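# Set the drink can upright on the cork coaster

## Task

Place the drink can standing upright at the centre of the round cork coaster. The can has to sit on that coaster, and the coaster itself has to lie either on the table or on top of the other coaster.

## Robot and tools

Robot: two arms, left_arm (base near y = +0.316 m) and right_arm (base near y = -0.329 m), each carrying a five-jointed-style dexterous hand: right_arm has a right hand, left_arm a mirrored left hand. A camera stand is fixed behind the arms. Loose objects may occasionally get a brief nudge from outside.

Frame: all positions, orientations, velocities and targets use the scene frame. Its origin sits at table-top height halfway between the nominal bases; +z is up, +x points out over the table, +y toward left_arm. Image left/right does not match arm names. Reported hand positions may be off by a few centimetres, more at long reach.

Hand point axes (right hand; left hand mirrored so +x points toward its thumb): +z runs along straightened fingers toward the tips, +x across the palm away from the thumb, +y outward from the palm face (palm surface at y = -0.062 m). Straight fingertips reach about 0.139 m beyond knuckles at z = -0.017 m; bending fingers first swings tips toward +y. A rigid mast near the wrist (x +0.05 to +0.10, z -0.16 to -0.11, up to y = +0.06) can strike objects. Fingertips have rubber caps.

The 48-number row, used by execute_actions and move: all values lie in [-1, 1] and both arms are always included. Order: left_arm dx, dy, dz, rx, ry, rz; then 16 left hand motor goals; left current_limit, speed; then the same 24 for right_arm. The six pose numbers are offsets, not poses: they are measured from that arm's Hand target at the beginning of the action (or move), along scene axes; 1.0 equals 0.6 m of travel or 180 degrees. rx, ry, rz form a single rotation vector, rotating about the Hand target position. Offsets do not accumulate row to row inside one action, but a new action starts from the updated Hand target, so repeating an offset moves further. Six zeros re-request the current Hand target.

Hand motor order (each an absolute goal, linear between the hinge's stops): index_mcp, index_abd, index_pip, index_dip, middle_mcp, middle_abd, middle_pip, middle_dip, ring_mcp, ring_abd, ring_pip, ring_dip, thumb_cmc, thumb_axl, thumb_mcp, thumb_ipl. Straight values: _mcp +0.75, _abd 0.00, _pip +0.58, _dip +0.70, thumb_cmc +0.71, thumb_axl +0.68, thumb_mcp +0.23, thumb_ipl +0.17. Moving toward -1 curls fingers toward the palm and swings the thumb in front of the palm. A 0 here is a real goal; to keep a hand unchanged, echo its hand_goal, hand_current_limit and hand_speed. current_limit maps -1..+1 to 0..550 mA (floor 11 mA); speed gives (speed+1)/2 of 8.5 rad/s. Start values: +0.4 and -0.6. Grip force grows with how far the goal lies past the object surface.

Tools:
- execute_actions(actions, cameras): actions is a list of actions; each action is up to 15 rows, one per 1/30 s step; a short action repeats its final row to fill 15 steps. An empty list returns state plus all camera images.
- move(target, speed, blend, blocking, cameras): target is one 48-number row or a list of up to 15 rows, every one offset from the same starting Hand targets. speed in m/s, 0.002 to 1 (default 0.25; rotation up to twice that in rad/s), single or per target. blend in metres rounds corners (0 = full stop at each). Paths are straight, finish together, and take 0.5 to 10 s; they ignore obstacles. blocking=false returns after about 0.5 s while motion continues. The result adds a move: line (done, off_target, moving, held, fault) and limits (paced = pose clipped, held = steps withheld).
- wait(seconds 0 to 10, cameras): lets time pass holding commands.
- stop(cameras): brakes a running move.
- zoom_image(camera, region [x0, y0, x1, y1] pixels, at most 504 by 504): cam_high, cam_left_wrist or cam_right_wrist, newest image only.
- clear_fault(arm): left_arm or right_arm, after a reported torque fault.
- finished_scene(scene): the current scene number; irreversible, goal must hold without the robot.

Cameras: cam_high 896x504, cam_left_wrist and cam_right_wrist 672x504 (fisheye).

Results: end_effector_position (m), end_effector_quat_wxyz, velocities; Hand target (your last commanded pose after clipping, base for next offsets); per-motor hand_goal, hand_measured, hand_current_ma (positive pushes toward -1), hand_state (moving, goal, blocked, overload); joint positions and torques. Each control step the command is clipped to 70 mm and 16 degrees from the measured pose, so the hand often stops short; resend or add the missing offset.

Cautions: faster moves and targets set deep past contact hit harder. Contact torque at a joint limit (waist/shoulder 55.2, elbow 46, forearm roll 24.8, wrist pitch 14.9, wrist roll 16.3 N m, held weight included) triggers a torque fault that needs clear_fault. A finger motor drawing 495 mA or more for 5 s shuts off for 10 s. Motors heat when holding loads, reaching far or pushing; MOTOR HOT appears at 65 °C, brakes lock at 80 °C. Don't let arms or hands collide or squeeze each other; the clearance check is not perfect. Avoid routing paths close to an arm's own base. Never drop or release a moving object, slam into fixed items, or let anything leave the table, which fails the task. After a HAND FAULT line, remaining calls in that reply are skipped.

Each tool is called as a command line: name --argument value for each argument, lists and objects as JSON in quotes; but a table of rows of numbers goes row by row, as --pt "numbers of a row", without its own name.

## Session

execute_actions --actions '[]'

zoom_image --camera "cam_high" --region '[200, 150, 700, 430]'

Scene clock: 0.00 s.
left_arm: end_effector_position=(+0.6252, +0.6071, +0.1815) hand_goal=(+0.754, +0.000, +0.576, +0.696, +0.754, +0.000, +0.576, +0.696, +0.754, +0.000, +0.576, +0.696, +0.714, +0.678, +0.226, +0.168) hand_measured=(+0.754, +0.000, +0.576, +0.696, +0.754, +0.000, +0.576, +0.696, +0.754, +0.000, +0.576, +0.696, +0.714, +0.678, +0.226, +0.168) hand_current_ma=(+0, +0, +0, +0, +0, +0, +0, +0, +0, +0, +0, +0, +0, +0, +0, +0) hand_state=(goal, goal, goal, goal, goal, goal, goal, goal, goal, goal, goal, goal, goal, goal, goal, goal) hand_current_limit=0.40 hand_speed=-0.60 end_effector_quat_wxyz=(-0.166, +0.767, -0.612, -0.103) | right_arm: end_effector_position=(+0.4599, -0.5030, +0.4004) hand_goal=(+0.754, +0.000, +0.576, +0.696, +0.754, +0.000, +0.576, +0.696, +0.754, +0.000, +0.576, +0.696, +0.714, +0.678, +0.226, +0.168) hand_measured=(+0.754, +0.000, +0.576, +0.696, +0.754, +0.000, +0.576, +0.696, +0.754, +0.000, +0.576, +0.696, +0.714, +0.678, +0.226, +0.168) hand_current_ma=(+0, +0, +0, +0, +0, +0, +0, +0, +0, +0, +0, +0, +0, +0, +0, +0) hand_state=(goal, goal, goal, goal, goal, goal, goal, goal, goal, goal, goal, goal, goal, goal, goal, goal) hand_current_limit=0.40 hand_speed=-0.60 end_effector_quat_wxyz=(-0.242, -0.373, +0.736, -0.510)
Joint positions: left_arm=[0.299 -0.963 -1.778 0.552 -0.712 -1.857] | right_arm=[0.004 -0.288 -1.08 -1.31 -1.304 -0.17]
Joint velocities: within noise
Joint torques (N m): no reading
Hand target: left_arm +0.6252, +0.6071, +0.1815; -0.166, +0.767, -0.612, -0.103 | right_arm +0.4599, -0.5030, +0.4004; -0.242, -0.373, +0.736, -0.510

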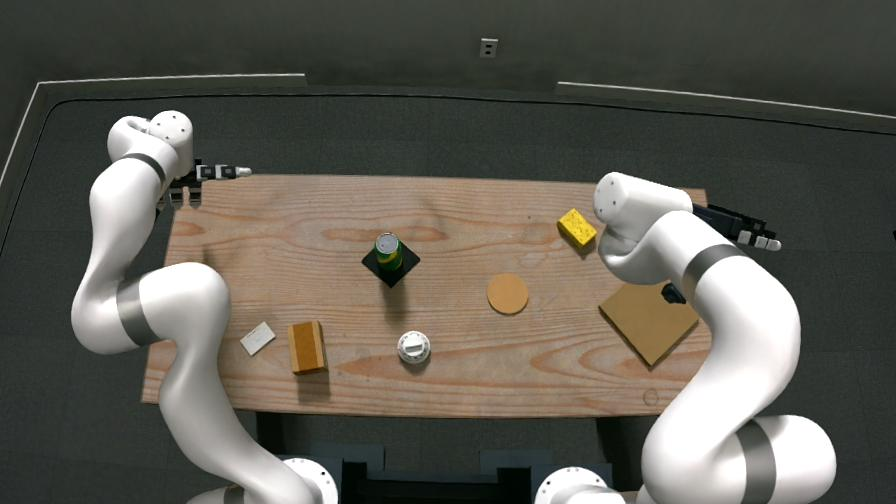

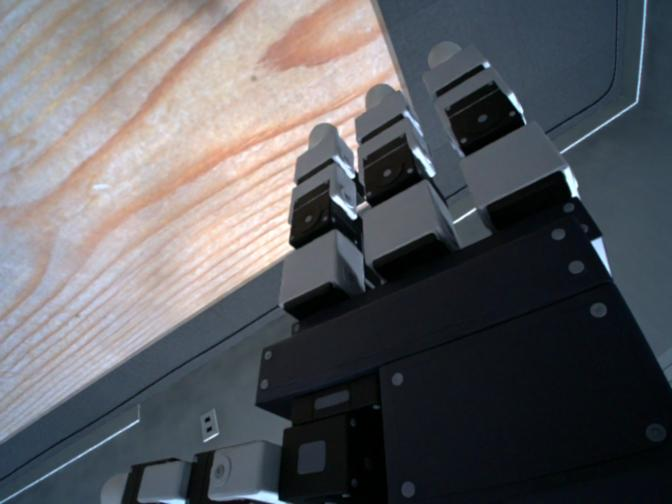

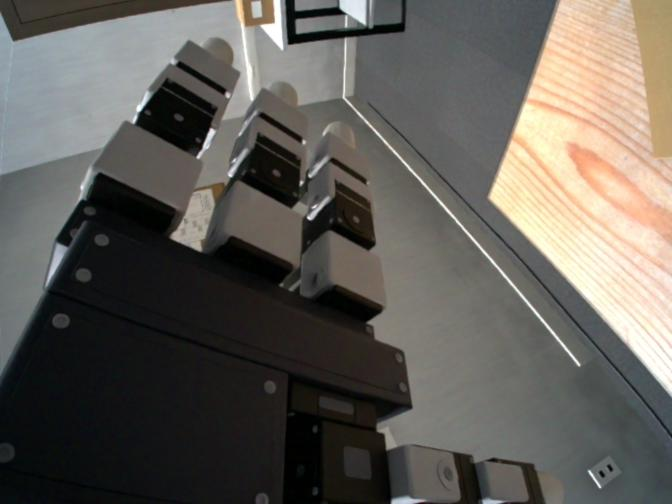

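Scaled by 1.008 from the camera's 896x504 image, which has a finer 1280x720 frame.

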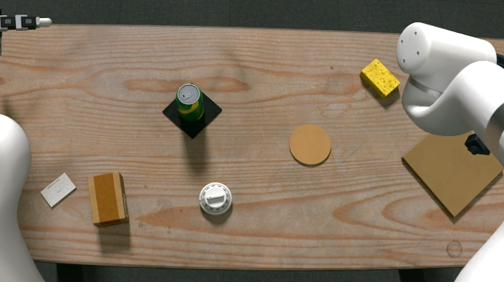

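zoom_image --camera "cam_high" --region '[340, 210, 440, 310]'

zoom_image --camera "cam_high" --region '[475, 260, 545, 330]'

Scaled by 5.040 from the camera's 896x504 image, which has a finer 1280x720 frame.

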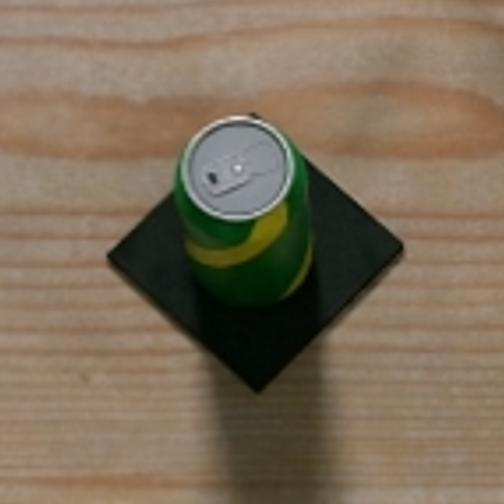

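Scaled by 7.200 from the camera's 896x504 image, which has a finer 1280x720 frame.

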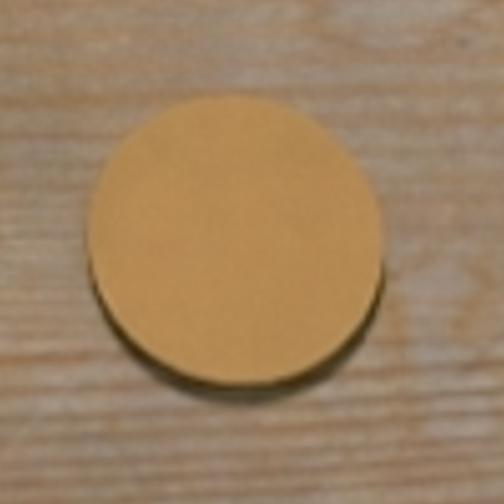

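move --pt "-0.2953 -0.645 0.3308 -0.055 0.143 -0.6805 0.754 0 0.576 0.696 0.754 0 0.576 0.696 0.754 0 0.576 0.696 -0.657 0.678 0.449 0.168 0.4 -0.6 0 -0.167 0 0 0 0 0.754 0 0.576 0.696 0.754 0 0.576 0.696 0.754 0 0.576 0.696 0.714 0.678 0.226 0.168 0.4 -0.6" --pt "0.0147 -0.7677 0.1308 0.3201 -0.3166 -0.5631 0.754 0 0.576 0.696 0.754 0 0.576 0.696 0.754 0 0.576 0.696 -0.657 0.678 0.449 0.168 0.4 -0.6 0 -0.167 0 0 0 0 0.754 0 0.576 0.696 0.754 0 0.576 0.696 0.754 0 0.576 0.696 0.714 0.678 0.226 0.168 0.4 -0.6" --pt "0.0033 -0.79 -0.0525 0.3201 -0.3166 -0.5631 0.754 0 0.576 0.696 0.754 0 0.576 0.696 0.754 0 0.576 0.696 -0.657 0.678 0.449 0.168 0.4 -0.6 0 -0.167 0 0 0 0 0.754 0 0.576 0.696 0.754 0 0.576 0.696 0.754 0 0.576 0.696 0.714 0.678 0.226 0.168 0.4 -0.6" --cameras '["cam_high","cam_left_wrist"]' --speed '[0.35,0.35,0.15]' --blend 0.005

zoom_image --camera "cam_high" --region '[330, 150, 470, 310]'

Scene clock: 46.80 s.
left_arm: end_effector_position=(+0.6272, +0.1331, +0.1500) hand_goal=(+0.754, +0.000, +0.576, +0.696, +0.754, +0.000, +0.576, +0.696, +0.754, +0.000, +0.576, +0.696, -0.656, +0.678, +0.450, +0.168) hand_measured=(+0.754, +0.002, +0.576, +0.696, +0.754, +0.002, +0.576, +0.696, +0.754, +0.002, +0.576, +0.696, -0.650, +0.678, +0.448, +0.168) hand_current_ma=(+0, +1, +0, +0, +0, +1, +0, +0, +0, +1, +0, +0, +7, +0, -2, +0) hand_state=(goal, goal, goal, goal, goal, goal, goal, goal, goal, goal, goal, goal, goal, goal, goal, goal) hand_current_limit=0.40 hand_speed=-0.60 end_effector_quat_wxyz=(+0.694, +0.133, +0.695, -0.132) | right_arm: end_effector_position=(+0.4599, -0.6032, +0.4004) hand_goal=(+0.754, +0.000, +0.576, +0.696, +0.754, +0.000, +0.576, +0.696, +0.754, +0.000, +0.576, +0.696, +0.714, +0.678, +0.226, +0.168) hand_measured=(+0.750, +0.000, +0.576, +0.696, +0.750, +0.000, +0.576, +0.696, +0.750, +0.000, +0.576, +0.696, +0.710, +0.678, +0.226, +0.168) hand_current_ma=(-16, +1, +3, +0, -17, +1, +3, +0, -13, +1, +3, +0, -12, -3, -1, -1) hand_state=(goal, goal, goal, goal, goal, goal, goal, goal, goal, goal, goal, goal, goal, goal, goal, goal) hand_current_limit=0.40 hand_speed=-0.60 end_effector_quat_wxyz=(-0.242, -0.373, +0.736, -0.510)
Joint positions: left_arm=[-0.476 -0.898 -0.838 -0.056 1.63 -0.002] | right_arm=[-0.187 -0.307 -1.104 -1.433 -1.172 -0.204]
Joint torques (N m): left_arm=[-12.49 23.26 -15.75 -4.33 4.45 -0.94] | right_arm=[-19.71 16.11 -32.65 -4.42 1.5 -1.28]
Hand target: left_arm +0.6272, +0.1331, +0.1500; +0.694, +0.133, +0.695, -0.132 | right_arm +0.4599, -0.6032, +0.4004; -0.242, -0.373, +0.736, -0.510
Off the commanded pose: left_arm 0.000 m, 0 deg | right_arm 0.000 m, 0 deg.
move: done
Images, in order (width x height): cam_high 896x504, cam_left_wrist 672x504.

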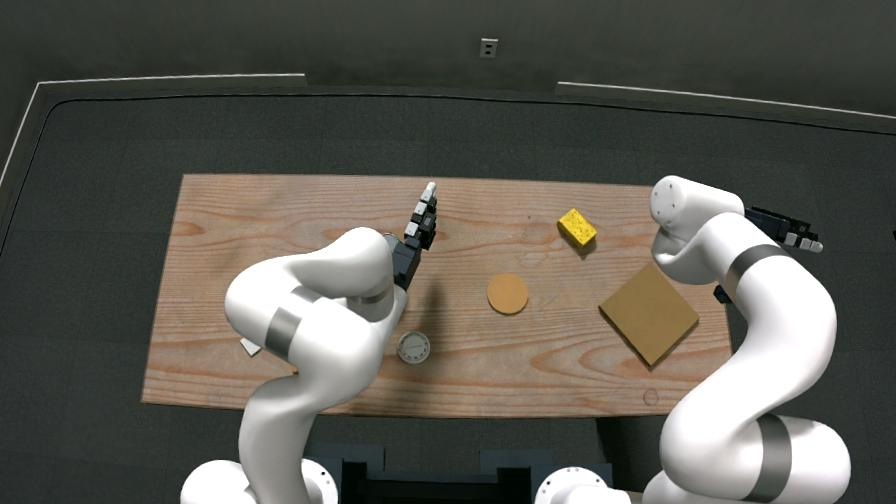

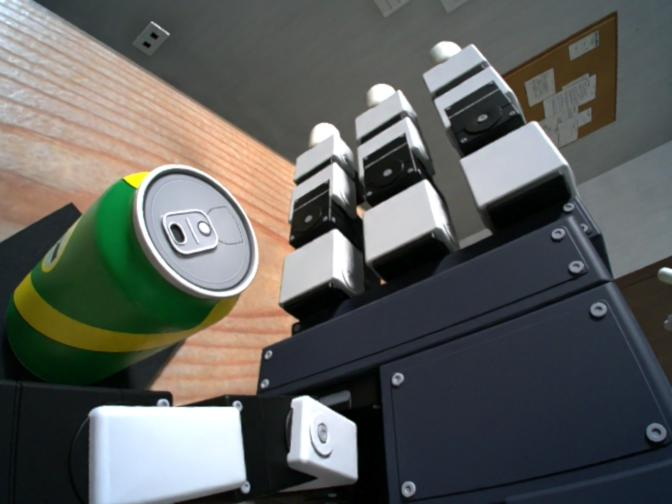

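Scaled by 3.150 from the camera's 896x504 image, which has a finer 1280x720 frame.

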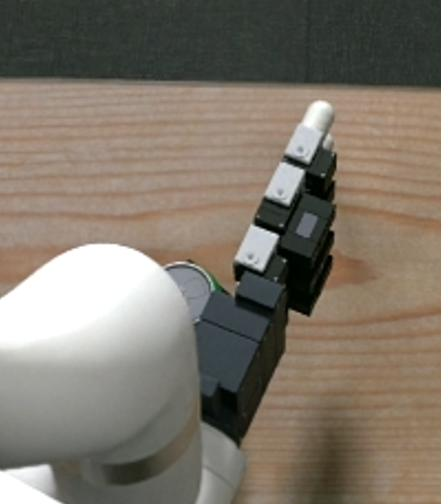

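move --pt "0 0 -0.1383 0 0 0 0.754 0 0.576 0.696 0.754 0 0.576 0.696 0.754 0 0.576 0.696 -0.657 0.678 0.449 0.168 0.4 -0.6 0 0 0 0 0 0 0.754 0 0.576 0.696 0.754 0 0.576 0.696 0.754 0 0.576 0.696 0.714 0.678 0.226 0.168 0.4 -0.6" --pt "0.024 0.0245 -0.1383 0 0 0 0.754 0 0.576 0.696 0.754 0 0.576 0.696 0.754 0 0.576 0.696 -0.657 0.678 0.449 0.168 0.4 -0.6 0 0 0 0 0 0 0.754 0 0.576 0.696 0.754 0 0.576 0.696 0.754 0 0.576 0.696 0.714 0.678 0.226 0.168 0.4 -0.6" --cameras '["cam_high","cam_left_wrist"]' --speed '[0.1,0.04]'

Scene clock: 57.00 s.
left_arm: end_effector_position=(+0.6416, +0.1478, +0.0670) hand_goal=(+0.754, +0.000, +0.576, +0.696, +0.754, +0.000, +0.576, +0.696, +0.754, +0.000, +0.576, +0.696, -0.656, +0.678, +0.450, +0.168) hand_measured=(+0.754, +0.002, +0.576, +0.696, +0.754, +0.002, +0.576, +0.696, +0.754, +0.002, +0.576, +0.696, -0.650, +0.678, +0.448, +0.168) hand_current_ma=(+0, +1, +0, +0, +0, +1, +0, +0, +0, +1, +0, +0, +7, +0, -2, +0) hand_state=(goal, goal, goal, goal, goal, goal, goal, goal, goal, goal, goal, goal, goal, goal, goal, goal) hand_current_limit=0.40 hand_speed=-0.60 end_effector_quat_wxyz=(+0.694, +0.133, +0.695, -0.132) | right_arm: end_effector_position=(+0.4599, -0.6032, +0.4004) hand_goal=(+0.754, +0.000, +0.576, +0.696, +0.754, +0.000, +0.576, +0.696, +0.754, +0.000, +0.576, +0.696, +0.714, +0.678, +0.226, +0.168) hand_measured=(+0.750, +0.000, +0.576, +0.696, +0.750, +0.000, +0.576, +0.696, +0.750, +0.000, +0.576, +0.696, +0.710, +0.678, +0.226, +0.168) hand_current_ma=(-16, +1, +3, +0, -17, +1, +3, +0, -13, +1, +3, +0, -12, -3, -1, -1) hand_state=(goal, goal, goal, goal, goal, goal, goal, goal, goal, goal, goal, goal, goal, goal, goal, goal) hand_current_limit=0.40 hand_speed=-0.60 end_effector_quat_wxyz=(-0.242, -0.373, +0.736, -0.510)
Joint positions: left_arm=[-0.432 -1.122 -0.973 -0.012 1.719 -0.001] | right_arm=[-0.187 -0.307 -1.104 -1.433 -1.172 -0.204]
Joint torques (N m): left_arm=[12.42 23.89 -14.61 3.4 -1.03 0.96] | right_arm=[-19.97 16.75 -32.83 -4.44 1.34 -1.28]
Hand target: left_arm +0.6416, +0.1478, +0.0670; +0.694, +0.133, +0.695, -0.132 | right_arm +0.4599, -0.6032, +0.4004; -0.242, -0.373, +0.736, -0.510
Off the commanded pose: left_arm 0.000 m, 0 deg | right_arm 0.000 m, 0 deg.
move: done
Images, in order (width x height): cam_high 896x504, cam_left_wrist 672x504.

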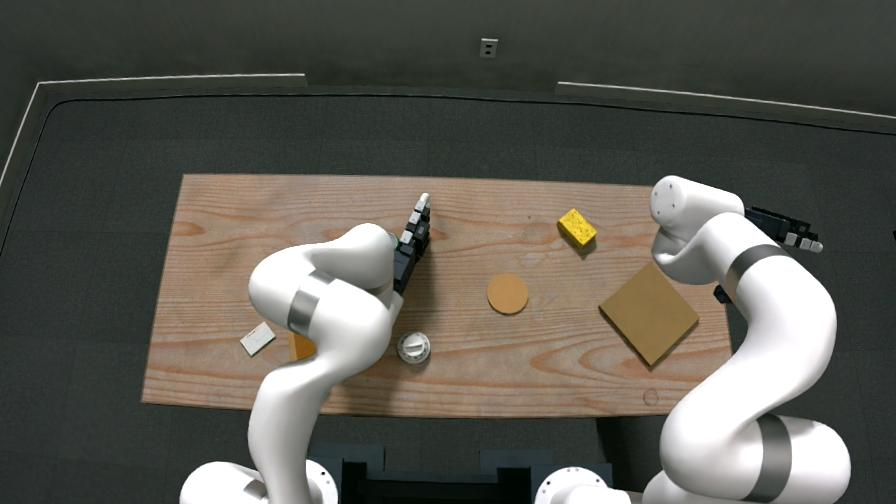

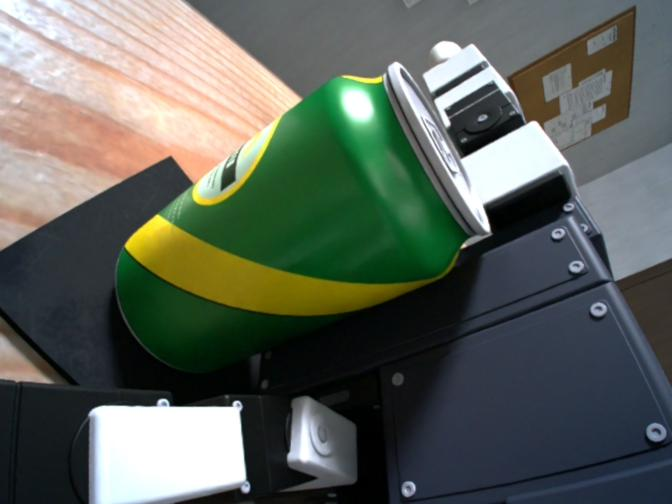

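execute_actions --actions '[[[0,0,0,0,0,0,-0.41,0,-0.3,0.26,-0.41,0,-0.3,0.26,0.754,0,0.576,0.696,-0.657,0.678,-0.169,-0.5,0.4,-0.8,0,0,0,0,0,0,0.754,0,0.576,0.696,0.754,0,0.576,0.696,0.754,0,0.576,0.696,0.714,0.678,0.226,0.168,0.4,-0.6]],[[0,0,0,0,0,0,-0.41,0,-0.3,0.26,-0.41,0,-0.3,0.26,0.754,0,0.576,0.696,-0.657,0.678,-0.169,-0.5,0.4,-0.8,0,0,0,0,0,0,0.754,0,0.576,0.696,0.754,0,0.576,0.696,0.754,0,0.576,0.696,0.714,0.678,0.226,0.168,0.4,-0.6]],[[0,0,0,0,0,0,-0.41,0,-0.45,0.1,-0.41,0,-0.45,0.1,0.754,0,0.576,0.696,-0.657,0.678,-0.169,-0.6,0.4,-0.85,0,0,0,0,0,0,0.754,0,0.576,0.696,0.754,0,0.576,0.696,0.754,0,0.576,0.696,0.714,0.678,0.226,0.168,0.4,-0.6]],[[0,0,0,0,0,0,-0.41,0,-0.45,0.1,-0.41,0,-0.45,0.1,0.754,0,0.576,0.696,-0.657,0.678,-0.169,-0.6,0.4,-0.85,0,0,0,0,0,0,0.754,0,0.576,0.696,0.754,0,0.576,0.696,0.754,0,0.576,0.696,0.714,0.678,0.226,0.168,0.4,-0.6]]]' --cameras '["cam_left_wrist"]'

Scene clock: 67.03 s.
left_arm: end_effector_position=(+0.6416, +0.1478, +0.0670) hand_goal=(-0.410, +0.000, -0.450, +0.100, -0.410, +0.000, -0.450, +0.100, +0.754, +0.000, +0.576, +0.696, -0.656, +0.678, -0.168, -0.600) hand_measured=(+0.048, +0.020, -0.212, +0.158, +0.020, +0.004, -0.340, +0.120, +0.754, +0.002, +0.576, +0.696, -0.646, +0.674, -0.002, -0.436) hand_current_ma=(+385, +26, +385, +140, +385, +2, +348, +31, +0, +1, +0, +0, +13, -6, +385, +385) hand_state=(blocked, goal, blocked, blocked, blocked, goal, blocked, goal, goal, goal, goal, goal, goal, goal, blocked, blocked) hand_current_limit=0.40 hand_speed=-0.85 end_effector_quat_wxyz=(+0.694, +0.133, +0.695, -0.132) | right_arm: end_effector_position=(+0.4599, -0.6032, +0.4004) hand_goal=(+0.754, +0.000, +0.576, +0.696, +0.754, +0.000, +0.576, +0.696, +0.754, +0.000, +0.576, +0.696, +0.714, +0.678, +0.226, +0.168) hand_measured=(+0.750, +0.000, +0.576, +0.696, +0.750, +0.000, +0.576, +0.696, +0.750, +0.000, +0.576, +0.696, +0.710, +0.678, +0.226, +0.168) hand_current_ma=(-16, +1, +3, +0, -17, +1, +3, +0, -13, +1, +3, +0, -12, -3, -1, -1) hand_state=(goal, goal, goal, goal, goal, goal, goal, goal, goal, goal, goal, goal, goal, goal, goal, goal) hand_current_limit=0.40 hand_speed=-0.60 end_effector_quat_wxyz=(-0.242, -0.373, +0.736, -0.510)
Joint positions: left_arm=[-0.432 -1.122 -0.973 -0.012 1.719 -0.001] | right_arm=[-0.187 -0.307 -1.104 -1.433 -1.172 -0.204]
Joint torques (N m): left_arm=[10.41 25.21 -11.25 2.89 -0.5 0.61] | right_arm=[-19.88 16.15 -32.68 -4.43 1.2 -1.32]
Hand target: left_arm +0.6416, +0.1478, +0.0670; +0.694, +0.133, +0.695, -0.132 | right_arm +0.4599, -0.6032, +0.4004; -0.242, -0.373, +0.736, -0.510
Off the commanded pose: left_arm 0.000 m, 0 deg | right_arm 0.000 m, 0 deg.
Images, in order (width x height): cam_left_wrist 672x504.

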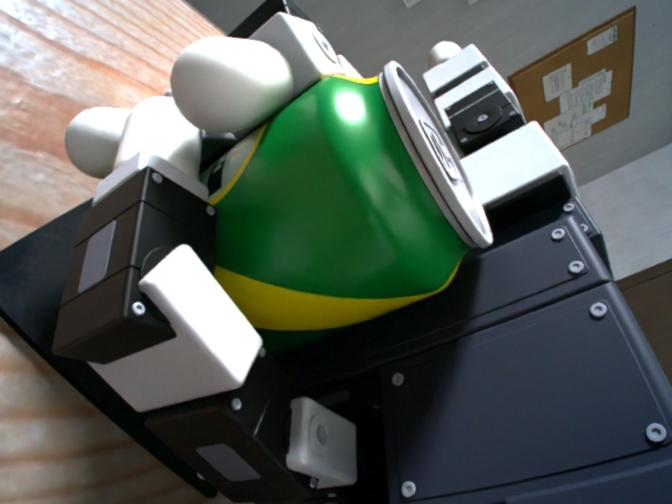

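move --pt "0 0 0.0833 0 0 0 -0.41 0 -0.45 0.1 -0.41 0 -0.45 0.1 0.754 0 0.576 0.696 -0.657 0.678 -0.169 -0.6 0.4 -0.85 0 0 0 0 0 0 0.754 0 0.576 0.696 0.754 0 0.576 0.696 0.754 0 0.576 0.696 0.714 0.678 0.226 0.168 0.4 -0.6" --cameras '["cam_high","cam_left_wrist","cam_right_wrist"]' --speed 0.08

zoom_image --camera "cam_high" --region '[330, 200, 470, 400]'

Scene clock: 97.23 s.
left_arm: end_effector_position=(+0.6416, +0.1478, +0.1169) hand_goal=(-0.410, +0.000, -0.450, +0.100, -0.410, +0.000, -0.450, +0.100, +0.754, +0.000, +0.576, +0.696, -0.656, +0.678, -0.168, -0.600) hand_measured=(+0.048, +0.020, -0.212, +0.158, +0.020, +0.004, -0.340, +0.120, +0.754, +0.002, +0.576, +0.696, -0.646, +0.674, +0.000, -0.438) hand_current_ma=(+385, +27, +385, +140, +385, +2, +348, +32, +0, +1, +0, +0, +13, -6, +385, +385) hand_state=(blocked, blocked, blocked, blocked, blocked, goal, blocked, blocked, goal, goal, goal, goal, goal, goal, blocked, blocked) hand_current_limit=0.40 hand_speed=-0.85 end_effector_quat_wxyz=(+0.694, +0.133, +0.695, -0.132) | right_arm: end_effector_position=(+0.4599, -0.6032, +0.4004) hand_goal=(+0.754, +0.000, +0.576, +0.696, +0.754, +0.000, +0.576, +0.696, +0.754, +0.000, +0.576, +0.696, +0.714, +0.678, +0.226, +0.168) hand_measured=(+0.750, +0.000, +0.576, +0.696, +0.750, +0.000, +0.576, +0.696, +0.750, +0.000, +0.576, +0.696, +0.710, +0.678, +0.226, +0.168) hand_current_ma=(-16, +1, +3, +0, -17, +1, +3, +0, -13, +1, +3, +0, -12, -3, -1, -1) hand_state=(goal, goal, goal, goal, goal, goal, goal, goal, goal, goal, goal, goal, goal, goal, goal, goal) hand_current_limit=0.40 hand_speed=-0.60 end_effector_quat_wxyz=(-0.242, -0.373, +0.736, -0.510)
Joint positions: left_arm=[-0.432 -0.991 -0.899 -0.012 1.662 0] | right_arm=[-0.187 -0.307 -1.104 -1.433 -1.172 -0.204]
Joint torques (N m): left_arm=[9.86 47.32 -3.22 4.08 -0.35 1.04] | right_arm=[-19.36 16.35 -32.33 -4.51 1.14 -1.3]
Hand target: left_arm +0.6416, +0.1478, +0.1170; +0.694, +0.133, +0.695, -0.132 | right_arm +0.4599, -0.6032, +0.4004; -0.242, -0.373, +0.736, -0.510
Off the commanded pose: left_arm 0.000 m, 0 deg | right_arm 0.000 m, 0 deg.
move: done

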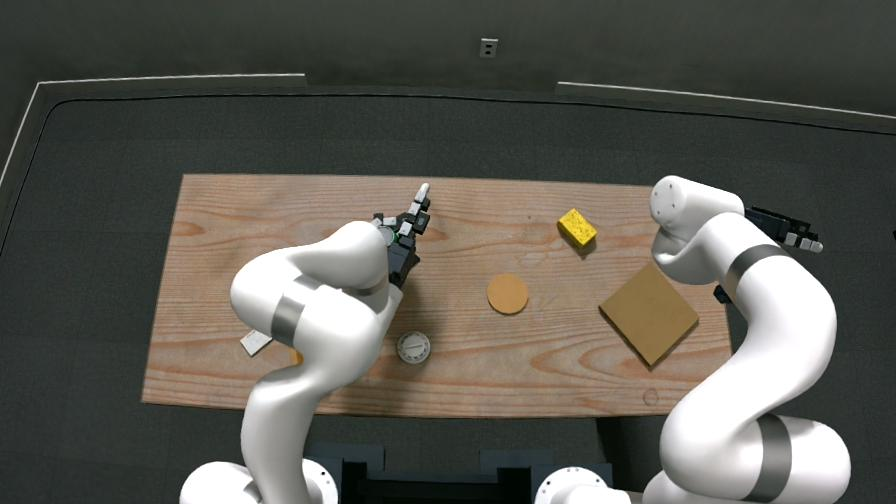

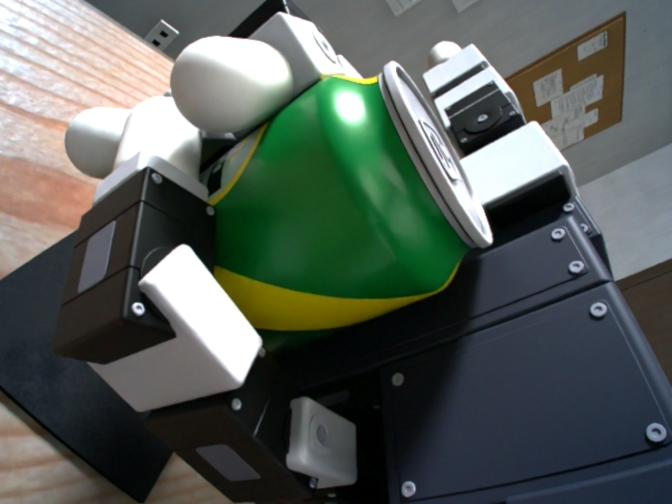

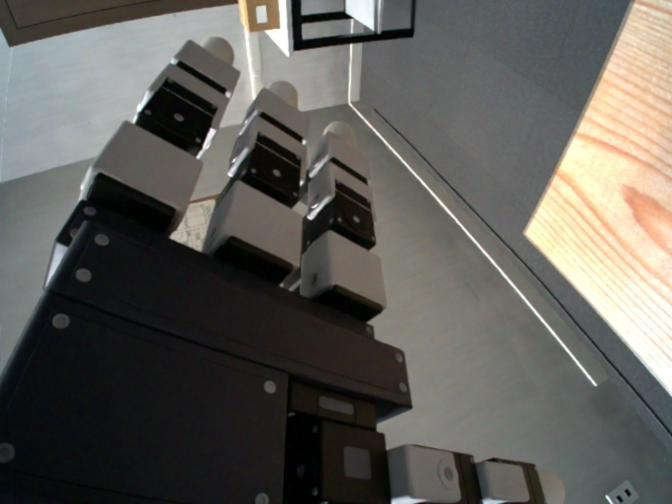

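Scaled by 2.520 from the camera's 896x504 image, which has a finer 1280x720 frame.

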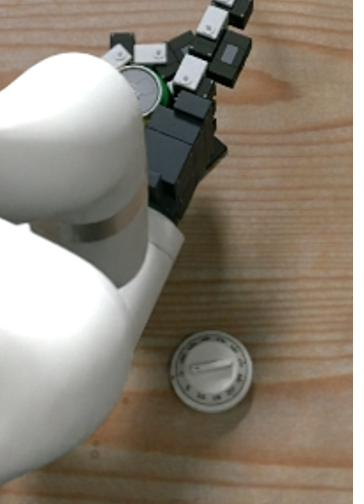

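move --pt "-0.1375 -0.5223 0 0 0 -0.0467 -0.41 0 -0.45 0.1 -0.41 0 -0.45 0.1 0.754 0 0.576 0.696 -0.657 0.678 -0.169 -0.6 0.4 -0.85 0 0 0 0 0 0 0.754 0 0.576 0.696 0.754 0 0.576 0.696 0.754 0 0.576 0.696 0.714 0.678 0.226 0.168 0.4 -0.6" --cameras '["cam_high","cam_left_wrist"]' --speed 0.15

zoom_image --camera "cam_high" --region '[460, 220, 560, 320]'

zoom_image --camera "cam_high" --region '[340, 250, 540, 450]'

Scene clock: 120.50 s.
left_arm: end_effector_position=(+0.5591, -0.1655, +0.1170) hand_goal=(-0.410, +0.000, -0.450, +0.100, -0.410, +0.000, -0.450, +0.100, +0.754, +0.000, +0.576, +0.696, -0.656, +0.678, -0.168, -0.600) hand_measured=(+0.048, +0.020, -0.212, +0.158, +0.020, +0.004, -0.340, +0.120, +0.754, +0.002, +0.576, +0.696, -0.646, +0.674, +0.000, -0.438) hand_current_ma=(+385, +27, +385, +140, +385, +2, +348, +33, +0, +1, +0, +0, +13, -6, +385, +385) hand_state=(blocked, blocked, blocked, blocked, blocked, goal, blocked, blocked, goal, goal, goal, goal, goal, goal, blocked, blocked) hand_current_limit=0.40 hand_speed=-0.85 end_effector_quat_wxyz=(+0.683, +0.184, +0.683, -0.183) | right_arm: end_effector_position=(+0.4599, -0.6032, +0.4004) hand_goal=(+0.754, +0.000, +0.576, +0.696, +0.754, +0.000, +0.576, +0.696, +0.754, +0.000, +0.576, +0.696, +0.714, +0.678, +0.226, +0.168) hand_measured=(+0.750, +0.000, +0.576, +0.696, +0.750, +0.000, +0.576, +0.696, +0.750, +0.000, +0.576, +0.696, +0.710, +0.678, +0.226, +0.168) hand_current_ma=(-16, +1, +3, +0, -17, +1, +3, +0, -13, +1, +3, +0, -12, -3, -1, -1) hand_state=(goal, goal, goal, goal, goal, goal, goal, goal, goal, goal, goal, goal, goal, goal, goal, goal) hand_current_limit=0.40 hand_speed=-0.60 end_effector_quat_wxyz=(-0.242, -0.373, +0.736, -0.510)
Joint positions: left_arm=[-0.983 -1.095 -1.224 -0.42 1.452 0.054] | right_arm=[-0.187 -0.307 -1.104 -1.433 -1.172 -0.204]
Joint torques (N m): left_arm=[-10.68 29.57 -20.06 -4.09 -0.21 1.19] | right_arm=[-19.81 16.68 -32.55 -4.27 0.93 -1.25]
Hand target: left_arm +0.5591, -0.1656, +0.1170; +0.683, +0.184, +0.683, -0.183 | right_arm +0.4599, -0.6032, +0.4004; -0.242, -0.373, +0.736, -0.510
Off the commanded pose: left_arm 0.000 m, 0 deg | right_arm 0.000 m, 0 deg.
move: done
Images, in order (width x height): cam_high 896x504, cam_left_wrist 672x504.

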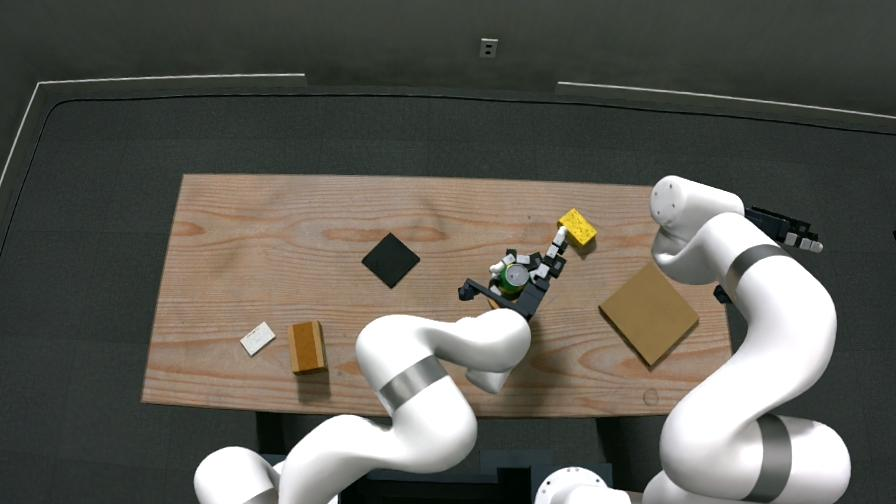

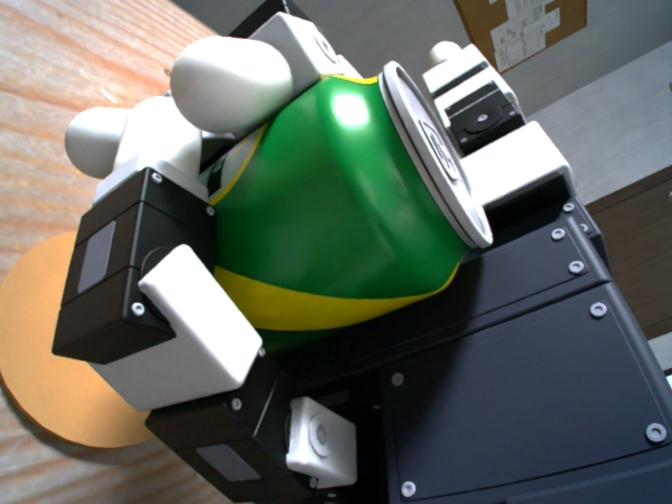

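Scaled by 5.040 from the camera's 896x504 image, which has a finer 1280x720 frame.

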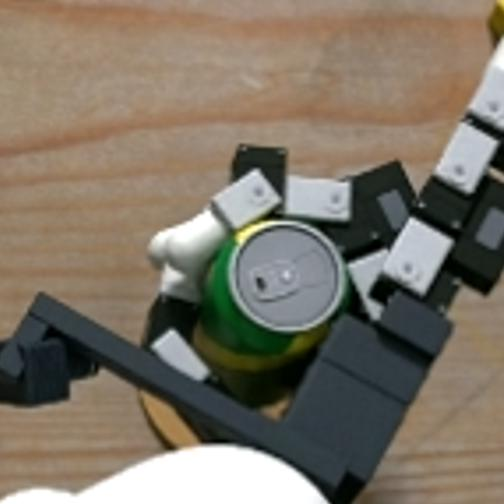

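Scaled by 2.520 from the camera's 896x504 image, which has a finer 1280x720 frame.

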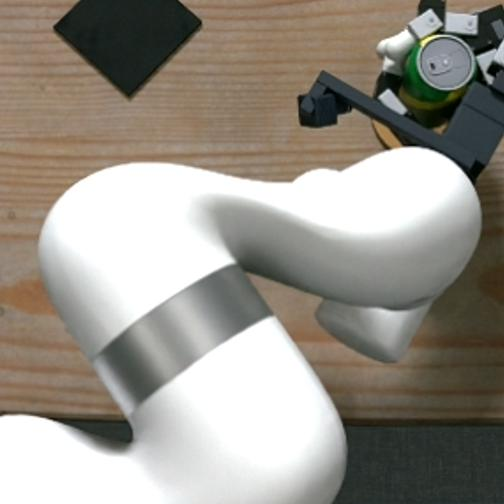

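move --pt "0.005 0.0025 -0.073 0 0 0 -0.41 0 -0.45 0.1 -0.41 0 -0.45 0.1 0.754 0 0.576 0.696 -0.657 0.678 -0.169 -0.6 0.4 -0.85 0 0 0 0 0 0 0.754 0 0.576 0.696 0.754 0 0.576 0.696 0.754 0 0.576 0.696 0.714 0.678 0.226 0.168 0.4 -0.6" --cameras '["cam_high","cam_left_wrist"]' --speed 0.06

zoom_image --camera "cam_high" --region '[460, 220, 560, 320]'

Scene clock: 128.83 s.
left_arm: end_effector_position=(+0.5621, -0.1641, +0.0732) hand_goal=(-0.410, +0.000, -0.450, +0.100, -0.410, +0.000, -0.450, +0.100, +0.754, +0.000, +0.576, +0.696, -0.656, +0.678, -0.168, -0.600) hand_measured=(+0.048, +0.020, -0.212, +0.158, +0.020, +0.004, -0.340, +0.120, +0.754, +0.002, +0.576, +0.696, -0.646, +0.674, +0.000, -0.438) hand_current_ma=(+385, +27, +385, +140, +385, +2, +348, +33, +0, +1, +0, +0, +13, -6, +385, +385) hand_state=(blocked, blocked, blocked, blocked, blocked, goal, blocked, blocked, goal, goal, goal, goal, goal, goal, blocked, blocked) hand_current_limit=0.40 hand_speed=-0.85 end_effector_quat_wxyz=(+0.683, +0.184, +0.683, -0.183) | right_arm: end_effector_position=(+0.4599, -0.6032, +0.4004) hand_goal=(+0.754, +0.000, +0.576, +0.696, +0.754, +0.000, +0.576, +0.696, +0.754, +0.000, +0.576, +0.696, +0.714, +0.678, +0.226, +0.168) hand_measured=(+0.750, +0.000, +0.576, +0.696, +0.750, +0.000, +0.576, +0.696, +0.750, +0.000, +0.576, +0.696, +0.710, +0.678, +0.226, +0.168) hand_current_ma=(-16, +1, +3, +0, -17, +1, +3, +0, -13, +1, +3, +0, -12, -3, -1, -1) hand_state=(goal, goal, goal, goal, goal, goal, goal, goal, goal, goal, goal, goal, goal, goal, goal, goal) hand_current_limit=0.40 hand_speed=-0.60 end_effector_quat_wxyz=(-0.242, -0.373, +0.736, -0.510)
Joint positions: left_arm=[-0.977 -1.196 -1.287 -0.412 1.487 0.037] | right_arm=[-0.187 -0.307 -1.104 -1.433 -1.172 -0.204]
Joint torques (N m): left_arm=[11.21 32.4 -20.23 3.88 5.09 -0.68] | right_arm=[-19.38 16.95 -32.53 -4.4 0.85 -1.24]
Hand target: left_arm +0.5621, -0.1641, +0.0732; +0.683, +0.184, +0.683, -0.183 | right_arm +0.4599, -0.6032, +0.4004; -0.242, -0.373, +0.736, -0.510
Off the commanded pose: left_arm 0.000 m, 0 deg | right_arm 0.000 m, 0 deg.
move: done
Images, in order (width x height): cam_high 896x504, cam_left_wrist 672x504.

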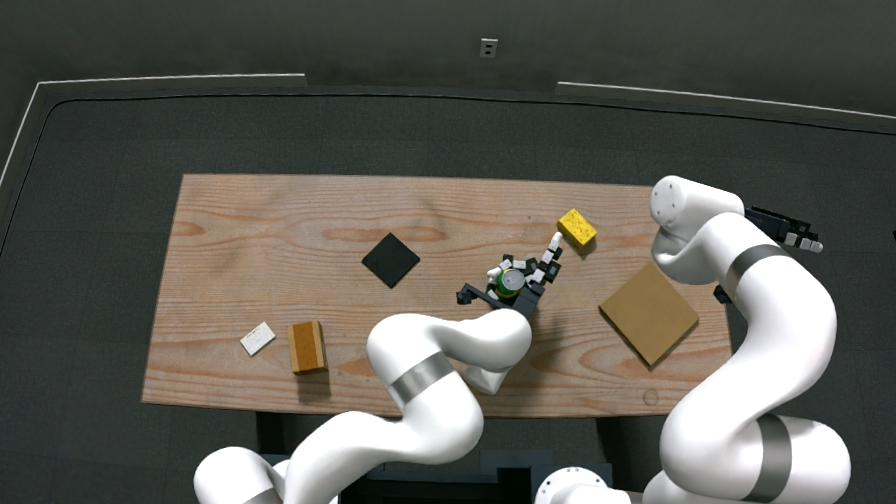

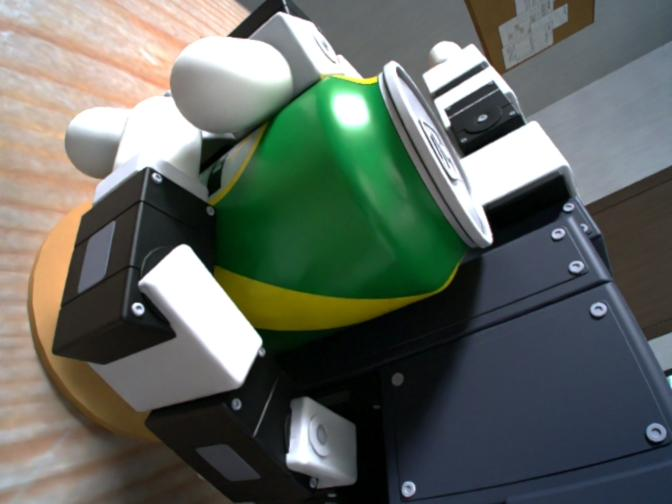

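Scaled by 5.040 from the camera's 896x504 image, which has a finer 1280x720 frame.

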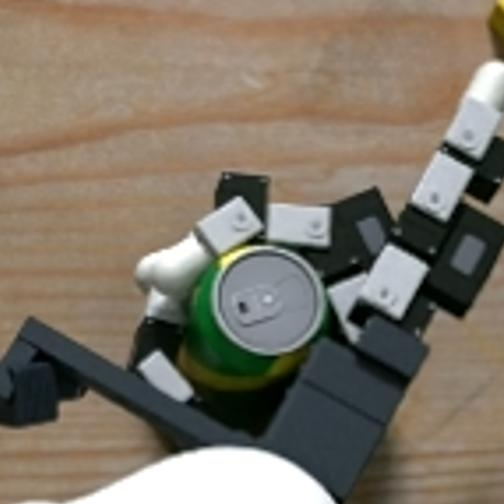

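move --pt "0.0035 -0.001 -0.009 0 0 0 -0.41 0 -0.45 0.1 -0.41 0 -0.45 0.1 0.754 0 0.576 0.696 -0.657 0.678 -0.169 -0.6 0.4 -0.85 0 0 0 0 0 0 0.754 0 0.576 0.696 0.754 0 0.576 0.696 0.754 0 0.576 0.696 0.714 0.678 0.226 0.168 0.4 -0.6" --speed 0.03

Scene clock: 133.90 s.
left_arm: end_effector_position=(+0.5642, -0.1647, +0.0679) hand_goal=(-0.410, +0.000, -0.450, +0.100, -0.410, +0.000, -0.450, +0.100, +0.754, +0.000, +0.576, +0.696, -0.656, +0.678, -0.168, -0.600) hand_measured=(+0.046, +0.020, -0.218, +0.158, +0.020, +0.002, -0.340, +0.120, +0.754, +0.002, +0.576, +0.696, -0.646, +0.672, +0.002, -0.440) hand_current_ma=(+385, +28, +384, +140, +385, +1, +348, +34, +0, +1, +0, +0, +13, -8, +385, +384) hand_state=(blocked, blocked, blocked, blocked, blocked, goal, blocked, blocked, goal, goal, goal, goal, goal, goal, blocked, blocked) hand_current_limit=0.40 hand_speed=-0.85 end_effector_quat_wxyz=(+0.683, +0.184, +0.683, -0.183) | right_arm: end_effector_position=(+0.4599, -0.6032, +0.4004) hand_goal=(+0.754, +0.000, +0.576, +0.696, +0.754, +0.000, +0.576, +0.696, +0.754, +0.000, +0.576, +0.696, +0.714, +0.678, +0.226, +0.168) hand_measured=(+0.750, +0.000, +0.576, +0.696, +0.750, +0.000, +0.576, +0.696, +0.750, +0.000, +0.576, +0.696, +0.710, +0.678, +0.226, +0.168) hand_current_ma=(-16, +1, +3, +0, -17, +1, +3, +0, -13, +1, +3, +0, -12, -3, -1, -1) hand_state=(goal, goal, goal, goal, goal, goal, goal, goal, goal, goal, goal, goal, goal, goal, goal, goal) hand_current_limit=0.40 hand_speed=-0.60 end_effector_quat_wxyz=(-0.242, -0.373, +0.736, -0.510)
Joint positions: left_arm=[-0.975 -1.211 -1.301 -0.41 1.488 0.037] | right_arm=[-0.187 -0.307 -1.104 -1.433 -1.172 -0.204]
Joint torques (N m): left_arm=[13.12 24.41 -16.22 4.35 2.63 -0.79] | right_arm=[-19.35 17.32 -32.48 -4.31 0.75 -1.22]
Hand target: left_arm +0.5642, -0.1647, +0.0678; +0.683, +0.184, +0.683, -0.183 | right_arm +0.4599, -0.6032, +0.4004; -0.242, -0.373, +0.736, -0.510
Off the commanded pose: left_arm 0.000 m, 0 deg | right_arm 0.000 m, 0 deg.
move: done

execute_actions --actions '[[[0,0,0,0,0,0,-0.02,0,-0.22,0.2,-0.04,0,-0.3,0.2,0.754,0,0.576,0.696,-0.657,0.678,0.03,-0.43,0.4,-0.85,0,0,0,0,0,0,0.754,0,0.576,0.696,0.754,0,0.576,0.696,0.754,0,0.576,0.696,0.714,0.678,0.226,0.168,0.4,-0.6]],[[0,0,0,0,0,0,0.15,0,-0.1,0.3,0.15,0,-0.1,0.3,0.754,0,0.576,0.696,-0.657,0.678,0.2,-0.25,0.4,-0.85,0,0,0,0,0,0,0.754,0,0.576,0.696,0.754,0,0.576,0.696,0.754,0,0.576,0.696,0.714,0.678,0.226,0.168,0.4,-0.6]],[[0,0,0,0,0,0,0.754,0,0.576,0.696,0.754,0,0.576,0.696,0.754,0,0.576,0.696,-0.657,0.678,0.449,0.168,0.4,-0.75,0,0,0,0,0,0,0.754,0,0.576,0.696,0.754,0,0.576,0.696,0.754,0,0.576,0.696,0.714,0.678,0.226,0.168,0.4,-0.6]],[[0,0,0,0,0,0,0.754,0,0.576,0.696,0.754,0,0.576,0.696,0.754,0,0.576,0.696,-0.657,0.678,0.449,0.168,0.4,-0.75,0,0,0,0,0,0,0.754,0,0.576,0.696,0.754,0,0.576,0.696,0.754,0,0.576,0.696,0.714,0.678,0.226,0.168,0.4,-0.6]]]'

move --pt "-0.0167 -0.0289 0 0 0 0 0.754 0 0.576 0.696 0.754 0 0.576 0.696 0.754 0 0.576 0.696 -0.657 0.678 0.449 0.168 0.4 -0.75 0 0 0 0 0 0 0.754 0 0.576 0.696 0.754 0 0.576 0.696 0.754 0 0.576 0.696 0.714 0.678 0.226 0.168 0.4 -0.6" --pt "-0.06 -0.0038 0 0 0 0 0.754 0 0.576 0.696 0.754 0 0.576 0.696 0.754 0 0.576 0.696 -0.657 0.678 0.449 0.168 0.4 -0.75 0 0 0 0 0 0 0.754 0 0.576 0.696 0.754 0 0.576 0.696 0.754 0 0.576 0.696 0.714 0.678 0.226 0.168 0.4 -0.6" --speed 0.05 --blend 0.003 --cameras '["cam_high","cam_left_wrist"]'

Scene clock: 155.87 s.
left_arm: end_effector_position=(+0.5642, -0.1646, +0.0678) hand_goal=(+0.754, +0.000, +0.576, +0.696, +0.754, +0.000, +0.576, +0.696, +0.754, +0.000, +0.576, +0.696, -0.656, +0.678, +0.450, +0.168) hand_measured=(+0.752, +0.010, +0.574, +0.694, +0.752, +0.002, +0.574, +0.694, +0.754, +0.002, +0.576, +0.696, -0.650, +0.678, +0.448, +0.166) hand_current_ma=(-1, +9, -2, -2, -2, +1, -2, -2, +0, +1, +0, +0, +6, +0, -2, -2) hand_state=(goal, goal, goal, goal, goal, goal, goal, goal, goal, goal, goal, goal, goal, goal, goal, goal) hand_current_limit=0.40 hand_speed=-0.75 end_effector_quat_wxyz=(+0.683, +0.184, +0.683, -0.183) | right_arm: end_effector_position=(+0.4599, -0.6032, +0.4004) hand_goal=(+0.754, +0.000, +0.576, +0.696, +0.754, +0.000, +0.576, +0.696, +0.754, +0.000, +0.576, +0.696, +0.714, +0.678, +0.226, +0.168) hand_measured=(+0.750, +0.000, +0.576, +0.696, +0.750, +0.000, +0.576, +0.696, +0.750, +0.000, +0.576, +0.696, +0.710, +0.678, +0.226, +0.168) hand_current_ma=(-16, +1, +3, +0, -17, +1, +3, +0, -13, +1, +3, +0, -12, -3, -1, -1) hand_state=(goal, goal, goal, goal, goal, goal, goal, goal, goal, goal, goal, goal, goal, goal, goal, goal) hand_current_limit=0.40 hand_speed=-0.60 end_effector_quat_wxyz=(-0.242, -0.373, +0.736, -0.510)
Joint positions: left_arm=[-0.975 -1.211 -1.301 -0.41 1.487 0.037] | right_arm=[-0.187 -0.307 -1.104 -1.433 -1.172 -0.204]
Joint torques (N m): left_arm=[-0.21 52.34 -6.75 0.81 3.73 -0.67] | right_arm=[-19.24 16.71 -32.58 -4.29 0.59 -1.25]
Hand target: left_arm +0.5642, -0.1647, +0.0678; +0.683, +0.184, +0.683, -0.183 | right_arm +0.4599, -0.6032, +0.4004; -0.242, -0.373, +0.736, -0.510
Off the commanded pose: left_arm 0.000 m, 0 deg | right_arm 0.000 m, 0 deg.

Scene clock: 157.27 s.
left_arm: end_effector_position=(+0.5282, -0.1670, +0.0678) hand_goal=(+0.754, +0.000, +0.576, +0.696, +0.754, +0.000, +0.576, +0.696, +0.754, +0.000, +0.576, +0.696, -0.656, +0.678, +0.450, +0.168) hand_measured=(+0.752, +0.010, +0.574, +0.694, +0.752, +0.002, +0.574, +0.694, +0.754, +0.002, +0.576, +0.696, -0.650, +0.678, +0.448, +0.166) hand_current_ma=(-1, +9, -2, -2, -2, +1, -2, -2, +0, +1, +0, +0, +6, +0, -2, -2) hand_state=(goal, goal, goal, goal, goal, goal, goal, goal, goal, goal, goal, goal, goal, goal, goal, goal) hand_current_limit=0.40 hand_speed=-0.75 end_effector_quat_wxyz=(+0.683, +0.184, +0.683, -0.183) | right_arm: end_effector_position=(+0.4599, -0.6032, +0.4004) hand_goal=(+0.754, +0.000, +0.576, +0.696, +0.754, +0.000, +0.576, +0.696, +0.754, +0.000, +0.576, +0.696, +0.714, +0.678, +0.226, +0.168) hand_measured=(+0.750, +0.000, +0.576, +0.696, +0.750, +0.000, +0.576, +0.696, +0.750, +0.000, +0.576, +0.696, +0.710, +0.678, +0.226, +0.168) hand_current_ma=(-16, +1, +3, +0, -17, +1, +3, +0, -13, +1, +3, +0, -12, -3, -1, -1) hand_state=(goal, goal, goal, goal, goal, goal, goal, goal, goal, goal, goal, goal, goal, goal, goal, goal) hand_current_limit=0.40 hand_speed=-0.60 end_effector_quat_wxyz=(-0.242, -0.373, +0.736, -0.510)
Joint positions: left_arm=[-1.032 -1.192 -1.243 -0.465 1.524 0.024] | right_arm=[-0.187 -0.307 -1.104 -1.433 -1.172 -0.204]
Joint torques (N m): left_arm=[-12.45 50.39 -4.63 -4.33 4.34 -0.81] | right_arm=[-18.15 16.91 -32.53 -4.28 0.52 -1.19]
Hand target: left_arm +0.5282, -0.1669, +0.0678; +0.683, +0.184, +0.683, -0.183 | right_arm +0.4599, -0.6032, +0.4004; -0.242, -0.373, +0.736, -0.510
Off the commanded pose: left_arm 0.000 m, 0 deg | right_arm 0.000 m, 0 deg.
move: done
Images, in order (width x height): cam_high 896x504, cam_left_wrist 672x504.

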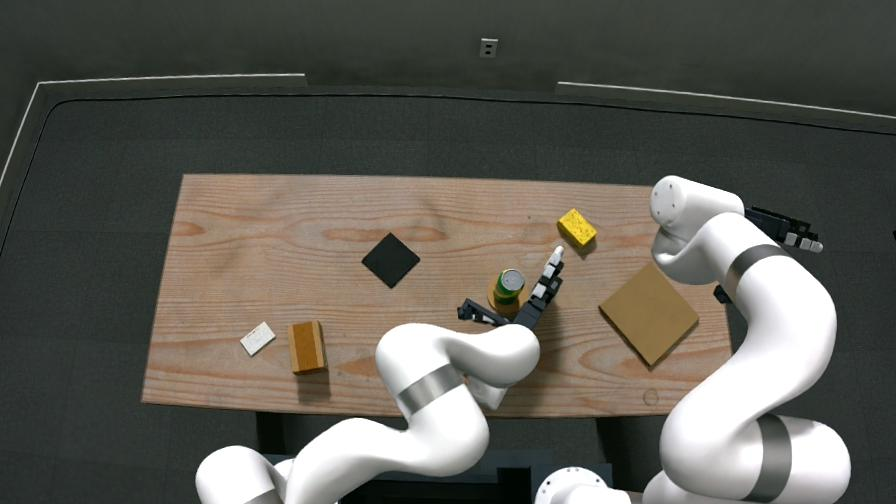

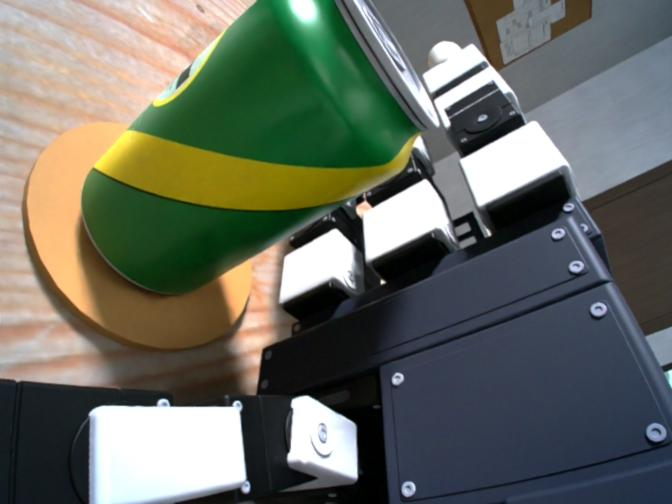

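move --pt "0 0 0.25 0 0 0 0.754 0 0.576 0.696 0.754 0 0.576 0.696 0.754 0 0.576 0.696 -0.657 0.678 0.449 0.168 0.4 -0.75 0 0 0 0 0 0 0.754 0 0.576 0.696 0.754 0 0.576 0.696 0.754 0 0.576 0.696 0.714 0.678 0.226 0.168 0.4 -0.6" --pt "-0.1 0.2 0.38 0 0 0 0.754 0 0.576 0.696 0.754 0 0.576 0.696 0.754 0 0.576 0.696 -0.657 0.678 0.449 0.168 0.4 -0.75 0 0 0 0 0 0 0.754 0 0.576 0.696 0.754 0 0.576 0.696 0.754 0 0.576 0.696 0.714 0.678 0.226 0.168 0.4 -0.6" --speed '[0.12,0.2]' --blend 0.02 --cameras '["cam_high","cam_left_wrist"]'

zoom_image --camera "cam_high" --region '[465, 240, 555, 330]'

Scene clock: 165.33 s.
left_arm: end_effector_position=(+0.4682, -0.0470, +0.2957) hand_goal=(+0.754, +0.000, +0.576, +0.696, +0.754, +0.000, +0.576, +0.696, +0.754, +0.000, +0.576, +0.696, -0.656, +0.678, +0.450, +0.168) hand_measured=(+0.752, +0.010, +0.574, +0.694, +0.752, +0.002, +0.574, +0.694, +0.754, +0.002, +0.576, +0.696, -0.650, +0.678, +0.448, +0.166) hand_current_ma=(-1, +9, -2, -2, -1, +1, -2, -2, +0, +1, +0, +0, +6, +0, -2, -2) hand_state=(goal, goal, goal, goal, goal, goal, goal, goal, goal, goal, goal, goal, goal, goal, goal, goal) hand_current_limit=0.40 hand_speed=-0.75 end_effector_quat_wxyz=(+0.683, +0.184, +0.683, -0.183) | right_arm: end_effector_position=(+0.4599, -0.6032, +0.4004) hand_goal=(+0.754, +0.000, +0.576, +0.696, +0.754, +0.000, +0.576, +0.696, +0.754, +0.000, +0.576, +0.696, +0.714, +0.678, +0.226, +0.168) hand_measured=(+0.750, +0.000, +0.576, +0.696, +0.750, +0.000, +0.576, +0.696, +0.750, +0.000, +0.576, +0.696, +0.710, +0.678, +0.226, +0.168) hand_current_ma=(-16, +1, +3, +0, -17, +1, +3, +0, -13, +1, +3, +0, -12, -3, -1, -1) hand_state=(goal, goal, goal, goal, goal, goal, goal, goal, goal, goal, goal, goal, goal, goal, goal, goal) hand_current_limit=0.40 hand_speed=-0.60 end_effector_quat_wxyz=(-0.242, -0.373, +0.736, -0.510)
Joint positions: left_arm=[-0.992 -0.473 -0.652 -0.431 1.408 0.075] | right_arm=[-0.187 -0.307 -1.104 -1.433 -1.172 -0.204]
Joint torques (N m): left_arm=[11.7 36.67 -7.04 4.33 -0.8 0.78] | right_arm=[-19.14 16.79 -32.55 -4.41 0.39 -1.27]
Hand target: left_arm +0.4682, -0.0469, +0.2958; +0.683, +0.184, +0.683, -0.183 | right_arm +0.4599, -0.6032, +0.4004; -0.242, -0.373, +0.736, -0.510
Off the commanded pose: left_arm 0.000 m, 0 deg | right_arm 0.000 m, 0 deg.
move: done
Images, in order (width x height): cam_high 896x504, cam_left_wrist 672x504.

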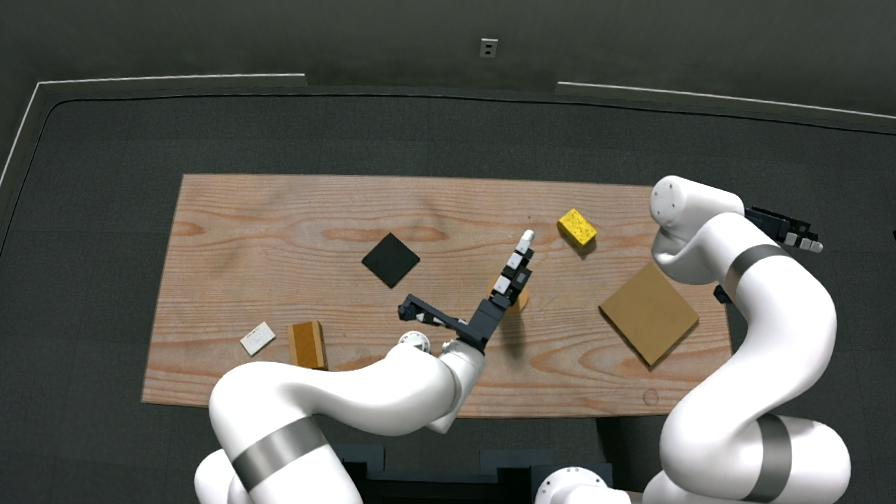

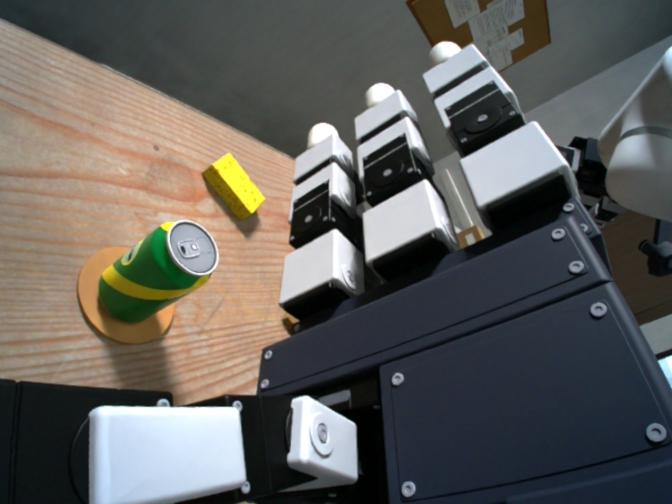

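Scaled by 5.600 from the camera's 896x504 image, which has a finer 1280x720 frame.

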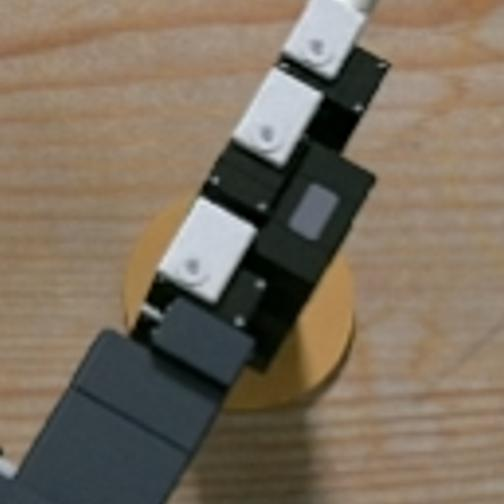

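finished_scene --scene 3

The scene is finished: the task was done.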